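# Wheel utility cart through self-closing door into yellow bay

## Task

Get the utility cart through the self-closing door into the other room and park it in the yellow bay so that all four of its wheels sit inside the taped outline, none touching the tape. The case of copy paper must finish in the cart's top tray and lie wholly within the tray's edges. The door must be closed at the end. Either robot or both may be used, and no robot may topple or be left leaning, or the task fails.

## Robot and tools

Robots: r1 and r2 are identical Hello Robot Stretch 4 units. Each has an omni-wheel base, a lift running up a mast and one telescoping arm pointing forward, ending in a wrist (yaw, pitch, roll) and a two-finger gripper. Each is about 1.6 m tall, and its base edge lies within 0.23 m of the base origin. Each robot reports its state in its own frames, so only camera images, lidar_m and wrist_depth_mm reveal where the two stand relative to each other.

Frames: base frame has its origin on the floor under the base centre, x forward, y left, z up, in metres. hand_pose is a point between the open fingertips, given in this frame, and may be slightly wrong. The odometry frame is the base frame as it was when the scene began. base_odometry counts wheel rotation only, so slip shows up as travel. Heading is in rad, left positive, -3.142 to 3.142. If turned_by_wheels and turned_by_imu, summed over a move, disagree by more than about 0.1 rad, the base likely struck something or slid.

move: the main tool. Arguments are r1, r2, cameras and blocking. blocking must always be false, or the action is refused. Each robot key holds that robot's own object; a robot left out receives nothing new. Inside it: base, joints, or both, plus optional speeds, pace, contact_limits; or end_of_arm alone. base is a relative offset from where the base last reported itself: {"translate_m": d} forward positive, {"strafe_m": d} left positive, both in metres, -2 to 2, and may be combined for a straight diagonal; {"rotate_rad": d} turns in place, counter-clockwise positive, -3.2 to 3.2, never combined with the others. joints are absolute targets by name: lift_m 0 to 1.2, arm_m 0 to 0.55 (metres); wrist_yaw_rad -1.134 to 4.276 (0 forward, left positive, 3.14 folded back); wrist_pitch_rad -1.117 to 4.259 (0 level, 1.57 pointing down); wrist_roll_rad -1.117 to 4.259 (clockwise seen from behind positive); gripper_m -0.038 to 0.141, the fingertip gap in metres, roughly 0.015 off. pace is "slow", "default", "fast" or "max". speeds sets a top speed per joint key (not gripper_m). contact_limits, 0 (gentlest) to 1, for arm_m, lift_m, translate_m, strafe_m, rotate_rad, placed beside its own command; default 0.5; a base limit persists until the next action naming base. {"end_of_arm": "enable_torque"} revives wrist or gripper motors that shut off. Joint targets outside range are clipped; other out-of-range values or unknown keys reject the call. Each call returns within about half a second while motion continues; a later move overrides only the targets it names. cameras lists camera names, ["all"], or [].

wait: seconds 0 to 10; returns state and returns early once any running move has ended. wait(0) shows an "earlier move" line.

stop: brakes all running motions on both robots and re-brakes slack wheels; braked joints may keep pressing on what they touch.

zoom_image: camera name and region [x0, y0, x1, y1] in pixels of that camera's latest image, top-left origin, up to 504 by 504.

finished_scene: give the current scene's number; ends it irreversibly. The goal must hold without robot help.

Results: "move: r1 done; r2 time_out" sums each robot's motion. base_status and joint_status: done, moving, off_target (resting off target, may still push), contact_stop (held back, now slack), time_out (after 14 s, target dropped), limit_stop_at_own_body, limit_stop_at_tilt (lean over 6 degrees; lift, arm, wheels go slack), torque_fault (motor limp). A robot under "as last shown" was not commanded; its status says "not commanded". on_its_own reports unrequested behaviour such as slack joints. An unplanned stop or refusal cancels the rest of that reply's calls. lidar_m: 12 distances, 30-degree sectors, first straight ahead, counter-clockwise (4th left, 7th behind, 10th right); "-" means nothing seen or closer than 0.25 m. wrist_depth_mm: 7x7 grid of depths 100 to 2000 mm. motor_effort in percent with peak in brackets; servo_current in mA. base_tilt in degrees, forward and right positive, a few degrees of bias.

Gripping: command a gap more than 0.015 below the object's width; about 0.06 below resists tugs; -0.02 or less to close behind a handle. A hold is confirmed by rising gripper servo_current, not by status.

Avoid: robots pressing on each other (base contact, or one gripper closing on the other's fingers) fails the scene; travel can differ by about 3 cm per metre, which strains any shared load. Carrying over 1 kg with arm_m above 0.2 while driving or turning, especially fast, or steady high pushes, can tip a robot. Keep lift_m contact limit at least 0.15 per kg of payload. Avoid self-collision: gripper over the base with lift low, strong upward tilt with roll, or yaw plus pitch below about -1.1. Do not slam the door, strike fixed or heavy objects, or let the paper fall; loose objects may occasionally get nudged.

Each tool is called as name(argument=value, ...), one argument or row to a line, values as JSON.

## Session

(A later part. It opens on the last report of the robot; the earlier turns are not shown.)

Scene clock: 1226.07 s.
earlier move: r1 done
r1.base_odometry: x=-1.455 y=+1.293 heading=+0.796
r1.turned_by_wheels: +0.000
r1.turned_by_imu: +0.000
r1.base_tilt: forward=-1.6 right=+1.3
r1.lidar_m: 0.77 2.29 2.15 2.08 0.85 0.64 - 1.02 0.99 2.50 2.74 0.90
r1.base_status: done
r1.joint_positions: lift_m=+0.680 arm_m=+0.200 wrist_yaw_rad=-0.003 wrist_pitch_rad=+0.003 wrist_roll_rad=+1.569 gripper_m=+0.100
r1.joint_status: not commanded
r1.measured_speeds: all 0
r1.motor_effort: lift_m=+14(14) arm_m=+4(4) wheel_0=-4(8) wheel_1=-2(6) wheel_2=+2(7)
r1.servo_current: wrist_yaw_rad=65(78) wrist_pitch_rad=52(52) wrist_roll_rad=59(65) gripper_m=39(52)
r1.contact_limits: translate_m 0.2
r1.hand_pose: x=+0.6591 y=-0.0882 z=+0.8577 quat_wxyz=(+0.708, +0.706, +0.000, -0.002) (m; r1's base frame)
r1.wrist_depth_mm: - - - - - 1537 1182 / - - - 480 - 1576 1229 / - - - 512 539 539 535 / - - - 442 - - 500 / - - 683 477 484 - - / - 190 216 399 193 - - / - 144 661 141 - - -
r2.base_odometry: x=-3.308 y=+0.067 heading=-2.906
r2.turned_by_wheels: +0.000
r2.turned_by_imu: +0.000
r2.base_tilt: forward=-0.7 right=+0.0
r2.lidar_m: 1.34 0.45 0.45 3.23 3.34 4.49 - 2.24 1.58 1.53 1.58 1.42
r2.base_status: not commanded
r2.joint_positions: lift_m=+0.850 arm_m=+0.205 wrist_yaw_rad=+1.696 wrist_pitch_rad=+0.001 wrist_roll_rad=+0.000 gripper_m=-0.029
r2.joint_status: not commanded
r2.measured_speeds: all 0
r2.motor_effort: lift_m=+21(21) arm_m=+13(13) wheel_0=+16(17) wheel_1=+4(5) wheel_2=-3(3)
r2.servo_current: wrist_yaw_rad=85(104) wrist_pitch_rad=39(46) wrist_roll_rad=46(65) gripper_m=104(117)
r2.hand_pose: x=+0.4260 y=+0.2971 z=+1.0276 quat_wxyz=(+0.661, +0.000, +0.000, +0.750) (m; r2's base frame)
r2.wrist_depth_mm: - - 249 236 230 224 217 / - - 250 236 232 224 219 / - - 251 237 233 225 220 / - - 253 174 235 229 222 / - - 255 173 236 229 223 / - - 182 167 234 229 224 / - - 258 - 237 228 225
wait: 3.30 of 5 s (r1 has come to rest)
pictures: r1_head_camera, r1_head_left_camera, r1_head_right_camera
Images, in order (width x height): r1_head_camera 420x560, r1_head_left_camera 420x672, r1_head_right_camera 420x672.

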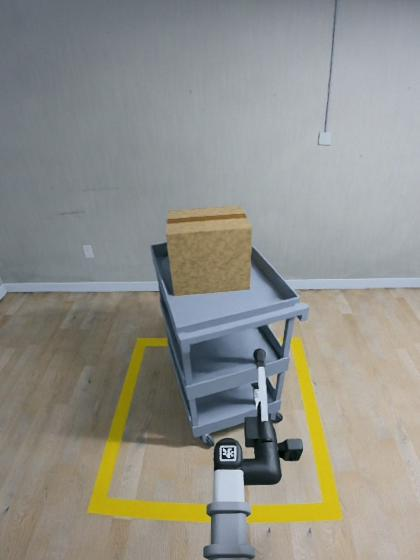

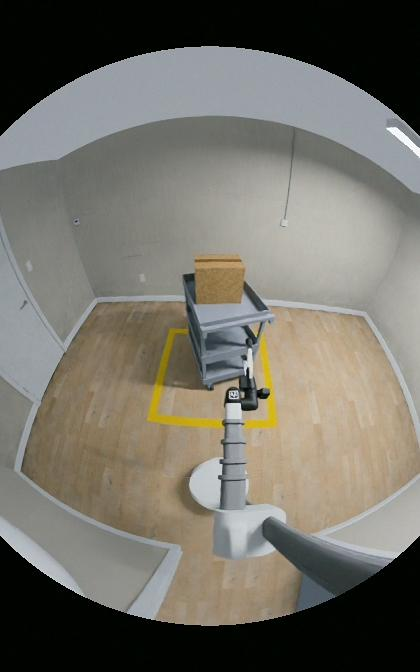

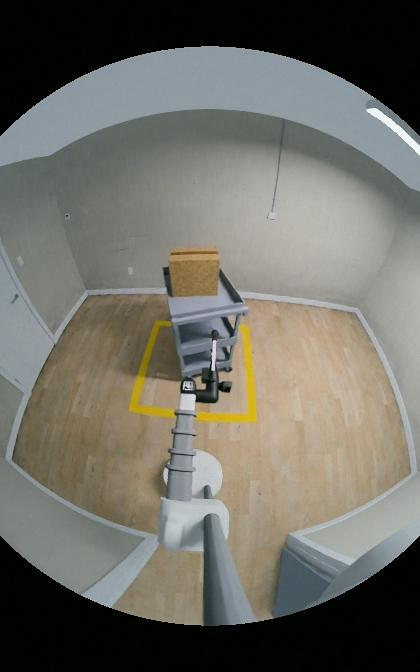

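zoom_image(
  camera="r1_head_camera",
  region=[80, 320, 350, 530],
)

move(
  r1={"base":{"strafe_m":0.8},"pace":"default"},
  blocking=false,
)

wait(
  seconds=6,
)

move(
  r1={"base":{"rotate_rad":-0.4}},
  blocking=false,
)

wait(
  seconds=3,
  cameras=["r1_head_camera"],
)

Scaled by 1.867 from the camera's 420x560 image, which has a finer 600x800 frame.

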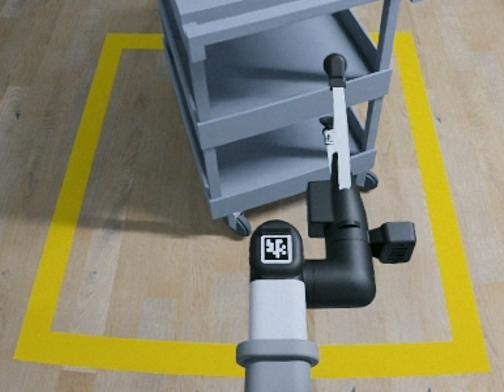

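Scene clock: 1235.03 s.
move: r1 moving
r1.base_odometry: x=-1.481 y=+1.318 heading=+0.796
r1.turned_by_wheels: +0.000
r1.turned_by_imu: +0.000
r1.base_tilt: forward=-1.6 right=+1.3
r1.lidar_m: 0.76 2.26 2.11 2.02 0.81 0.62 - 1.06 1.01 2.52 2.79 0.91
r1.base_status: strafe_m moving
r1.joint_positions: lift_m=+0.680 arm_m=+0.200 wrist_yaw_rad=-0.003 wrist_pitch_rad=+0.003 wrist_roll_rad=+1.569 gripper_m=+0.100
r1.joint_status: not commanded
r1.measured_speeds: translate_m=+0.000 strafe_m=+0.142 rotate_rad=+0.001 lift_m=+0.000 arm_m=+0.000 wrist_yaw_rad=+0.000 wrist_pitch_rad=+0.000 wrist_roll_rad=+0.000
r1.motor_effort: lift_m=+14(14) arm_m=+4(4) wheel_0=-10(10) wheel_1=+9(9) wheel_2=+1(1)
r1.servo_current: wrist_yaw_rad=46(72) wrist_pitch_rad=46(46) wrist_roll_rad=39(59) gripper_m=46(46)
r1.hand_pose: x=+0.6591 y=-0.0882 z=+0.8577 quat_wxyz=(+0.708, +0.706, +0.000, -0.002) (m; r1's base frame)
r1.wrist_depth_mm: - - - - - 1537 1205 / - - - 480 544 1430 1098 / - - - 504 - - 521 / - - - 480 - - 500 / - - 668 477 469 - - / - 190 215 392 193 - - / - 143 654 141 - - -
r2: as last shown
r2.lidar_m: 1.33 0.45 0.47 3.21 3.34 4.49 - 2.24 1.59 1.53 1.60 1.43
r2.motor_effort: lift_m=+21(21) arm_m=+13(13) wheel_0=+17(17) wheel_1=+4(5) wheel_2=-3(3)
r2.servo_current: wrist_yaw_rad=91(98) wrist_pitch_rad=33(52) wrist_roll_rad=52(59) gripper_m=104(117)
r2.wrist_depth_mm: - - 249 235 231 224 217 / - - 250 236 232 224 219 / - - 251 237 233 227 220 / - - 253 174 235 228 221 / - - 254 173 236 229 224 / - - 182 167 234 229 224 / - - 259 - 237 228 224
pictures: none

Scene clock: 1238.53 s.
earlier move: r1 done
r1.base_odometry: x=-2.026 y=+1.853 heading=+0.796
r1.turned_by_wheels: +0.000
r1.turned_by_imu: +0.004
r1.base_tilt: forward=-1.6 right=+1.3
r1.lidar_m: 2.17 1.80 1.32 1.30 0.81 0.59 0.56 0.60 1.69 2.48 1.17 1.00
r1.base_status: done
r1.joint_positions: lift_m=+0.680 arm_m=+0.200 wrist_yaw_rad=-0.003 wrist_pitch_rad=+0.003 wrist_roll_rad=+1.569 gripper_m=+0.100
r1.joint_status: not commanded
r1.measured_speeds: all 0
r1.motor_effort: lift_m=+14(14) arm_m=+4(4) wheel_0=-1(12) wheel_1=+1(10) wheel_2=+0(2)
r1.servo_current: wrist_yaw_rad=52(72) wrist_pitch_rad=46(52) wrist_roll_rad=65(65) gripper_m=46(52)
r1.hand_pose: x=+0.6591 y=-0.0882 z=+0.8577 quat_wxyz=(+0.708, +0.706, +0.000, -0.002) (m; r1's base frame)
r1.wrist_depth_mm: - - - 831 - 1464 - / - - - - - 1576 1255 / - - - - - 1661 1229 / - - - - - 1661 1229 / - - - - - 1661 1229 / - 190 195 - 191 1576 1255 / - 143 - 141 - - 1255
r2.base_odometry: x=-3.308 y=+0.067 heading=-2.906
r2.turned_by_wheels: +0.000
r2.turned_by_imu: +0.000
r2.base_tilt: forward=-0.7 right=+0.0
r2.lidar_m: 1.34 0.46 0.45 3.22 3.33 4.50 - 2.24 1.61 1.53 1.58 1.43
r2.base_status: not commanded
r2.joint_positions: lift_m=+0.850 arm_m=+0.205 wrist_yaw_rad=+1.696 wrist_pitch_rad=+0.001 wrist_roll_rad=+0.000 gripper_m=-0.029
r2.joint_status: not commanded
r2.measured_speeds: all 0
r2.motor_effort: lift_m=+21(21) arm_m=+12(13) wheel_0=+16(17) wheel_1=+4(5) wheel_2=-3(3)
r2.servo_current: wrist_yaw_rad=98(111) wrist_pitch_rad=39(52) wrist_roll_rad=39(59) gripper_m=104(117)
r2.hand_pose: x=+0.4260 y=+0.2971 z=+1.0276 quat_wxyz=(+0.661, +0.000, +0.000, +0.750) (m; r2's base frame)
r2.wrist_depth_mm: - - 249 236 230 223 217 / - - 250 237 232 225 220 / - - 251 238 234 225 220 / - - 253 174 235 228 222 / - - 254 173 237 228 223 / - - 181 167 235 230 224 / - - 258 - 237 228 225
wait: 3.50 of 6 s (r1 has come to rest)
pictures: none

Scene clock: 1239.03 s.
move: r1 moving
r1.base_odometry: x=-2.027 y=+1.853 heading=+0.549
r1.turned_by_wheels: -0.247
r1.turned_by_imu: -0.248
r1.base_tilt: forward=-1.6 right=+1.3
r1.lidar_m: 1.14 2.20 1.47 1.29 1.13 0.65 0.57 0.58 0.68 1.66 3.45 1.00
r1.base_status: rotate_rad moving
r1.joint_positions: lift_m=+0.680 arm_m=+0.200 wrist_yaw_rad=-0.002 wrist_pitch_rad=+0.003 wrist_roll_rad=+1.569 gripper_m=+0.100
r1.joint_status: not commanded
r1.measured_speeds: translate_m=-0.002 strafe_m=+0.001 rotate_rad=-0.841 lift_m=+0.000 arm_m=+0.000 wrist_yaw_rad=+0.000 wrist_pitch_rad=+0.000 wrist_roll_rad=+0.000
r1.motor_effort: lift_m=+14(14) arm_m=+4(4) wheel_0=+6(8) wheel_1=+5(7) wheel_2=+4(7)
r1.servo_current: wrist_yaw_rad=46(65) wrist_pitch_rad=39(52) wrist_roll_rad=59(65) gripper_m=39(52)
r1.hand_pose: x=+0.6591 y=-0.0881 z=+0.8577 quat_wxyz=(+0.708, +0.706, +0.000, -0.002) (m; r1's base frame)
r1.wrist_depth_mm: - - 798 609 - - - / - - 759 723 - - - / - - 891 854 - 1576 - / - - - - - 1537 1118 / - - - - - 1661 1255 / - 190 195 - 189 1537 1229 / - 144 - 141 - 1464 1255
r2: as last shown
r2.base_tilt: forward=-0.7 right=+0.1
r2.lidar_m: 1.34 0.43 0.46 3.19 3.33 4.50 - 2.26 1.61 1.53 1.62 1.44
r2.motor_effort: lift_m=+21(21) arm_m=+12(13) wheel_0=+16(16) wheel_1=+5(5) wheel_2=-3(3)
r2.servo_current: wrist_yaw_rad=98(98) wrist_pitch_rad=39(46) wrist_roll_rad=52(59) gripper_m=104(117)
r2.wrist_depth_mm: - - 249 236 231 224 218 / - - 249 236 232 224 218 / - - 251 237 233 225 220 / - - 254 174 235 229 220 / - - 254 173 236 229 223 / - - 182 167 235 229 224 / - - 258 - 236 229 224
pictures: none

Scene clock: 1239.73 s.
earlier move: r1 done
r1.base_odometry: x=-2.027 y=+1.853 heading=+0.396
r1.turned_by_wheels: -0.153
r1.turned_by_imu: -0.154
r1.base_tilt: forward=-1.6 right=+1.3
r1.lidar_m: 1.00 2.20 1.60 1.31 1.29 0.72 0.58 0.56 0.66 1.66 3.42 1.01
r1.base_status: done
r1.joint_positions: lift_m=+0.680 arm_m=+0.200 wrist_yaw_rad=-0.002 wrist_pitch_rad=+0.003 wrist_roll_rad=+1.569 gripper_m=+0.100
r1.joint_status: not commanded
r1.measured_speeds: all 0
r1.motor_effort: lift_m=+14(14) arm_m=+4(4) wheel_0=+3(8) wheel_1=+2(7) wheel_2=-1(7)
r1.servo_current: wrist_yaw_rad=39(65) wrist_pitch_rad=46(52) wrist_roll_rad=52(65) gripper_m=39(52)
r1.hand_pose: x=+0.6591 y=-0.0881 z=+0.8577 quat_wxyz=(+0.708, +0.706, +0.000, -0.002) (m; r1's base frame)
r1.wrist_depth_mm: - - - - - 1366 - / - - - 707 - 676 - / - - 931 615 - - - / - - 820 732 - - - / - - 866 842 - 1499 - / - 189 196 976 191 1576 1229 / - 144 - 141 - 1430 1255
r2.base_odometry: x=-3.308 y=+0.067 heading=-2.906
r2.turned_by_wheels: +0.000
r2.turned_by_imu: +0.000
r2.base_tilt: forward=-0.7 right=+0.0
r2.lidar_m: 1.33 0.46 0.48 3.19 3.33 4.45 - 2.24 1.62 1.53 1.59 1.42
r2.base_status: not commanded
r2.joint_positions: lift_m=+0.850 arm_m=+0.205 wrist_yaw_rad=+1.696 wrist_pitch_rad=+0.001 wrist_roll_rad=+0.000 gripper_m=-0.029
r2.joint_status: not commanded
r2.measured_speeds: all 0
r2.motor_effort: lift_m=+21(21) arm_m=+13(13) wheel_0=+16(17) wheel_1=+4(5) wheel_2=-2(3)
r2.servo_current: wrist_yaw_rad=98(98) wrist_pitch_rad=39(46) wrist_roll_rad=52(59) gripper_m=111(117)
r2.hand_pose: x=+0.4260 y=+0.2971 z=+1.0276 quat_wxyz=(+0.661, +0.000, +0.000, +0.750) (m; r2's base frame)
r2.wrist_depth_mm: - - 249 235 231 223 217 / - - 249 236 233 224 219 / - - 250 237 234 226 220 / - - 254 174 235 229 221 / - - 255 173 236 228 224 / - - 182 167 233 228 224 / - - 258 - 237 228 224
wait: 0.70 of 3 s (r1 has come to rest)
pictures: r1_head_camera
Images, in order (width x height): r1_head_camera 420x560.

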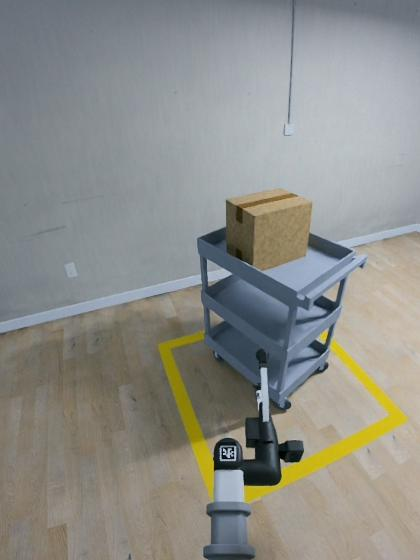

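zoom_image(
  camera="r1_head_camera",
  region=[150, 300, 410, 500],
)

Scaled by 1.938 from the camera's 420x560 image, which has a finer 600x800 frame.

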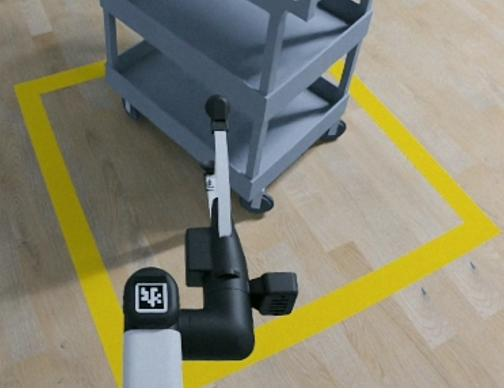

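move(
  r1={"base":{"rotate_rad":0.4}},
  blocking=false,
)

wait(
  seconds=3,
)

move(
  r1={"base":{"strafe_m":-0.8},"pace":"default"},
  blocking=false,
)

wait(
  seconds=6,
  cameras=["r1_head_camera","r1_wrist_camera"],
)

Scene clock: 1259.47 s.
move: r1 moving
r1.base_odometry: x=-2.027 y=+1.853 heading=+0.643
r1.turned_by_wheels: +0.247
r1.turned_by_imu: +0.248
r1.base_tilt: forward=-1.6 right=+1.3
r1.lidar_m: 1.28 2.17 1.41 1.28 0.98 0.64 0.58 0.59 0.75 1.65 3.49 1.01
r1.base_status: rotate_rad moving
r1.joint_positions: lift_m=+0.680 arm_m=+0.200 wrist_yaw_rad=-0.002 wrist_pitch_rad=+0.003 wrist_roll_rad=+1.569 gripper_m=+0.100
r1.joint_status: not commanded
r1.measured_speeds: translate_m=-0.001 strafe_m=+0.001 rotate_rad=+0.840 lift_m=+0.000 arm_m=+0.000 wrist_yaw_rad=+0.000 wrist_pitch_rad=+0.000 wrist_roll_rad=+0.000
r1.motor_effort: lift_m=+14(14) arm_m=+4(4) wheel_0=-5(9) wheel_1=-4(8) wheel_2=-4(8)
r1.servo_current: wrist_yaw_rad=59(59) wrist_pitch_rad=39(52) wrist_roll_rad=46(52) gripper_m=39(46)
r1.hand_pose: x=+0.6591 y=-0.0881 z=+0.8577 quat_wxyz=(+0.708, +0.706, +0.000, -0.002) (m; r1's base frame)
r1.wrist_depth_mm: - - 788 621 - - - / - - 768 759 - - - / - - 904 878 - 1618 1060 / - - - - - 1708 1182 / - - - - - 1618 1255 / - 190 196 - 189 1618 1255 / - 143 - 140 - 1537 1281
r2: as last shown
r2.lidar_m: 1.35 0.45 0.47 3.21 3.32 4.46 - 2.23 1.59 1.53 1.58 1.44
r2.motor_effort: lift_m=+21(21) arm_m=+13(13) wheel_0=+16(17) wheel_1=+4(4) wheel_2=-3(3)
r2.servo_current: wrist_yaw_rad=85(104) wrist_pitch_rad=33(46) wrist_roll_rad=46(52) gripper_m=111(117)
r2.wrist_depth_mm: - - 248 236 231 223 218 / - - 250 236 233 224 219 / - - 252 238 234 226 220 / - - 252 174 236 228 222 / - - 254 173 236 228 224 / - - 182 167 234 229 224 / - - 258 - 238 229 224
pictures: none

Scene clock: 1260.17 s.
earlier move: r1 done
r1.base_odometry: x=-2.027 y=+1.853 heading=+0.796
r1.turned_by_wheels: +0.153
r1.turned_by_imu: +0.154
r1.base_tilt: forward=-1.6 right=+1.3
r1.lidar_m: 2.20 1.85 1.32 1.30 0.79 0.59 0.55 0.60 1.66 2.49 1.18 1.01
r1.base_status: done
r1.joint_positions: lift_m=+0.680 arm_m=+0.200 wrist_yaw_rad=-0.002 wrist_pitch_rad=+0.003 wrist_roll_rad=+1.569 gripper_m=+0.100
r1.joint_status: not commanded
r1.measured_speeds: all 0
r1.motor_effort: lift_m=+14(14) arm_m=-2(4) wheel_0=-1(9) wheel_1=-1(8) wheel_2=+0(8)
r1.servo_current: wrist_yaw_rad=39(65) wrist_pitch_rad=46(52) wrist_roll_rad=46(65) gripper_m=39(52)
r1.hand_pose: x=+0.6591 y=-0.0879 z=+0.8577 quat_wxyz=(+0.708, +0.706, +0.000, -0.002) (m; r1's base frame)
r1.wrist_depth_mm: - - - 831 - 1499 - / - - - - - 1618 1205 / - - - - - 1618 1281 / - - - - - 1618 1205 / - - - - - 1661 1255 / - 190 196 - 189 1537 1255 / - 144 - 141 - 1708 1255
r2.base_odometry: x=-3.308 y=+0.067 heading=-2.906
r2.turned_by_wheels: +0.000
r2.turned_by_imu: +0.000
r2.base_tilt: forward=-0.7 right=+0.0
r2.lidar_m: 1.35 0.46 0.43 3.20 3.34 4.49 - 2.27 1.64 1.52 1.59 1.41
r2.base_status: not commanded
r2.joint_positions: lift_m=+0.850 arm_m=+0.205 wrist_yaw_rad=+1.696 wrist_pitch_rad=+0.001 wrist_roll_rad=+0.000 gripper_m=-0.029
r2.joint_status: not commanded
r2.measured_speeds: all 0
r2.motor_effort: lift_m=+21(21) arm_m=+12(13) wheel_0=+16(17) wheel_1=+4(5) wheel_2=-3(3)
r2.servo_current: wrist_yaw_rad=91(104) wrist_pitch_rad=39(46) wrist_roll_rad=46(59) gripper_m=111(117)
r2.hand_pose: x=+0.4260 y=+0.2971 z=+1.0276 quat_wxyz=(+0.661, +0.000, +0.000, +0.750) (m; r2's base frame)
r2.wrist_depth_mm: - - 249 236 231 224 217 / - - 250 236 233 224 219 / - - 252 238 235 225 220 / - - 254 174 235 227 221 / - - 254 174 236 229 223 / - - 182 167 234 229 223 / - - 257 - 236 228 224
wait: 0.70 of 3 s (r1 has come to rest)
pictures: none

Scene clock: 1260.67 s.
move: r1 moving
r1.base_odometry: x=-2.001 y=+1.827 heading=+0.796
r1.turned_by_wheels: +0.000
r1.turned_by_imu: +0.000
r1.base_tilt: forward=-1.6 right=+1.3
r1.lidar_m: 2.19 1.90 1.37 1.33 0.80 0.59 0.57 0.59 1.64 2.49 1.22 0.99
r1.base_status: strafe_m moving
r1.joint_positions: lift_m=+0.680 arm_m=+0.200 wrist_yaw_rad=-0.002 wrist_pitch_rad=+0.003 wrist_roll_rad=+1.569 gripper_m=+0.100
r1.joint_status: not commanded
r1.measured_speeds: translate_m=+0.000 strafe_m=-0.141 rotate_rad=-0.001 lift_m=+0.000 arm_m=+0.000 wrist_yaw_rad=+0.000 wrist_pitch_rad=+0.000 wrist_roll_rad=+0.000
r1.motor_effort: lift_m=+14(14) arm_m=-4(4) wheel_0=+9(10) wheel_1=-9(10) wheel_2=+0(1)
r1.servo_current: wrist_yaw_rad=46(52) wrist_pitch_rad=39(52) wrist_roll_rad=59(72) gripper_m=46(46)
r1.hand_pose: x=+0.6591 y=-0.0879 z=+0.8577 quat_wxyz=(+0.708, +0.706, +0.000, -0.002) (m; r1's base frame)
r1.wrist_depth_mm: - - 854 798 - 1499 - / - - - - - 1499 1205 / - - - - - 1576 1205 / - - - - - 1661 1205 / - - - - - 1661 1229 / - 190 195 - 190 1576 1281 / - 143 - 141 - 1618 1255
r2: as last shown
r2.base_tilt: forward=-0.7 right=+0.1
r2.lidar_m: 1.34 0.46 0.46 3.20 3.35 4.49 - 2.23 1.61 1.53 1.58 1.43
r2.motor_effort: lift_m=+21(21) arm_m=+12(13) wheel_0=+16(17) wheel_1=+5(5) wheel_2=-3(3)
r2.servo_current: wrist_yaw_rad=98(104) wrist_pitch_rad=39(46) wrist_roll_rad=46(52) gripper_m=117(117)
r2.wrist_depth_mm: - - 249 235 231 224 217 / - - 249 237 232 224 220 / - - 251 237 233 226 220 / - - 254 175 235 228 220 / - - 254 173 236 228 223 / - - 182 167 235 229 224 / - - 258 - 238 227 224
pictures: none

Scene clock: 1264.17 s.
earlier move: r1 done
r1.base_odometry: x=-1.455 y=+1.293 heading=+0.796
r1.turned_by_wheels: +0.000
r1.turned_by_imu: -0.005
r1.base_tilt: forward=-1.6 right=+1.3
r1.lidar_m: 0.76 2.31 2.17 2.08 0.84 0.64 - 1.00 0.97 2.50 2.75 0.90
r1.base_status: done
r1.joint_positions: lift_m=+0.680 arm_m=+0.200 wrist_yaw_rad=-0.002 wrist_pitch_rad=+0.003 wrist_roll_rad=+1.569 gripper_m=+0.100
r1.joint_status: not commanded
r1.measured_speeds: all 0
r1.motor_effort: lift_m=+14(14) arm_m=-3(4) wheel_0=+0(11) wheel_1=-1(11) wheel_2=+0(2)
r1.servo_current: wrist_yaw_rad=59(78) wrist_pitch_rad=33(52) wrist_roll_rad=59(72) gripper_m=39(52)
r1.hand_pose: x=+0.6591 y=-0.0879 z=+0.8577 quat_wxyz=(+0.708, +0.706, +0.000, -0.002) (m; r1's base frame)
r1.wrist_depth_mm: - - - - - 1618 1182 / - - - 480 - 1576 1229 / - - - 512 549 544 535 / - - - 442 - - 504 / - - 683 477 477 - - / - 190 215 399 192 - - / - 144 654 141 - - -
r2.base_odometry: x=-3.308 y=+0.067 heading=-2.906
r2.turned_by_wheels: +0.000
r2.turned_by_imu: +0.000
r2.base_tilt: forward=-0.7 right=+0.0
r2.lidar_m: 1.34 0.43 0.47 3.22 3.34 4.50 - 2.23 1.62 1.53 1.58 1.39
r2.base_status: not commanded
r2.joint_positions: lift_m=+0.850 arm_m=+0.205 wrist_yaw_rad=+1.696 wrist_pitch_rad=+0.001 wrist_roll_rad=+0.000 gripper_m=-0.029
r2.joint_status: not commanded
r2.measured_speeds: all 0
r2.motor_effort: lift_m=+21(21) arm_m=+12(13) wheel_0=+16(17) wheel_1=+4(5) wheel_2=-3(3)
r2.servo_current: wrist_yaw_rad=91(111) wrist_pitch_rad=46(46) wrist_roll_rad=46(59) gripper_m=111(124)
r2.hand_pose: x=+0.4260 y=+0.2971 z=+1.0276 quat_wxyz=(+0.661, +0.000, +0.000, +0.750) (m; r2's base frame)
r2.wrist_depth_mm: - - 248 235 231 224 217 / - - 250 237 232 225 219 / - - 251 238 234 226 220 / - - 253 174 235 228 222 / - - 255 173 236 229 222 / - - 182 167 234 229 224 / - - 258 - 237 229 225
wait: 3.50 of 6 s (r1 has come to rest)
pictures: r1_head_camera, r1_wrist_camera
Images, in order (width x height): r1_head_camera 420x560, r1_wrist_camera 616x392.

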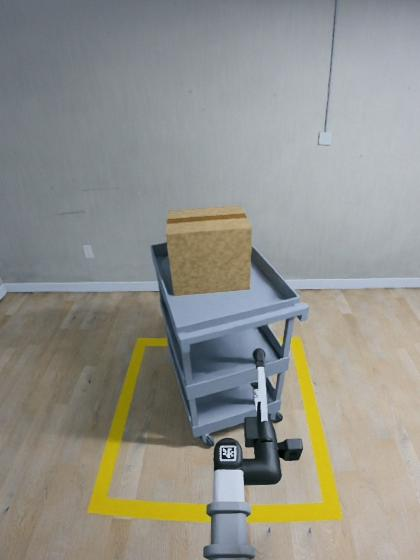

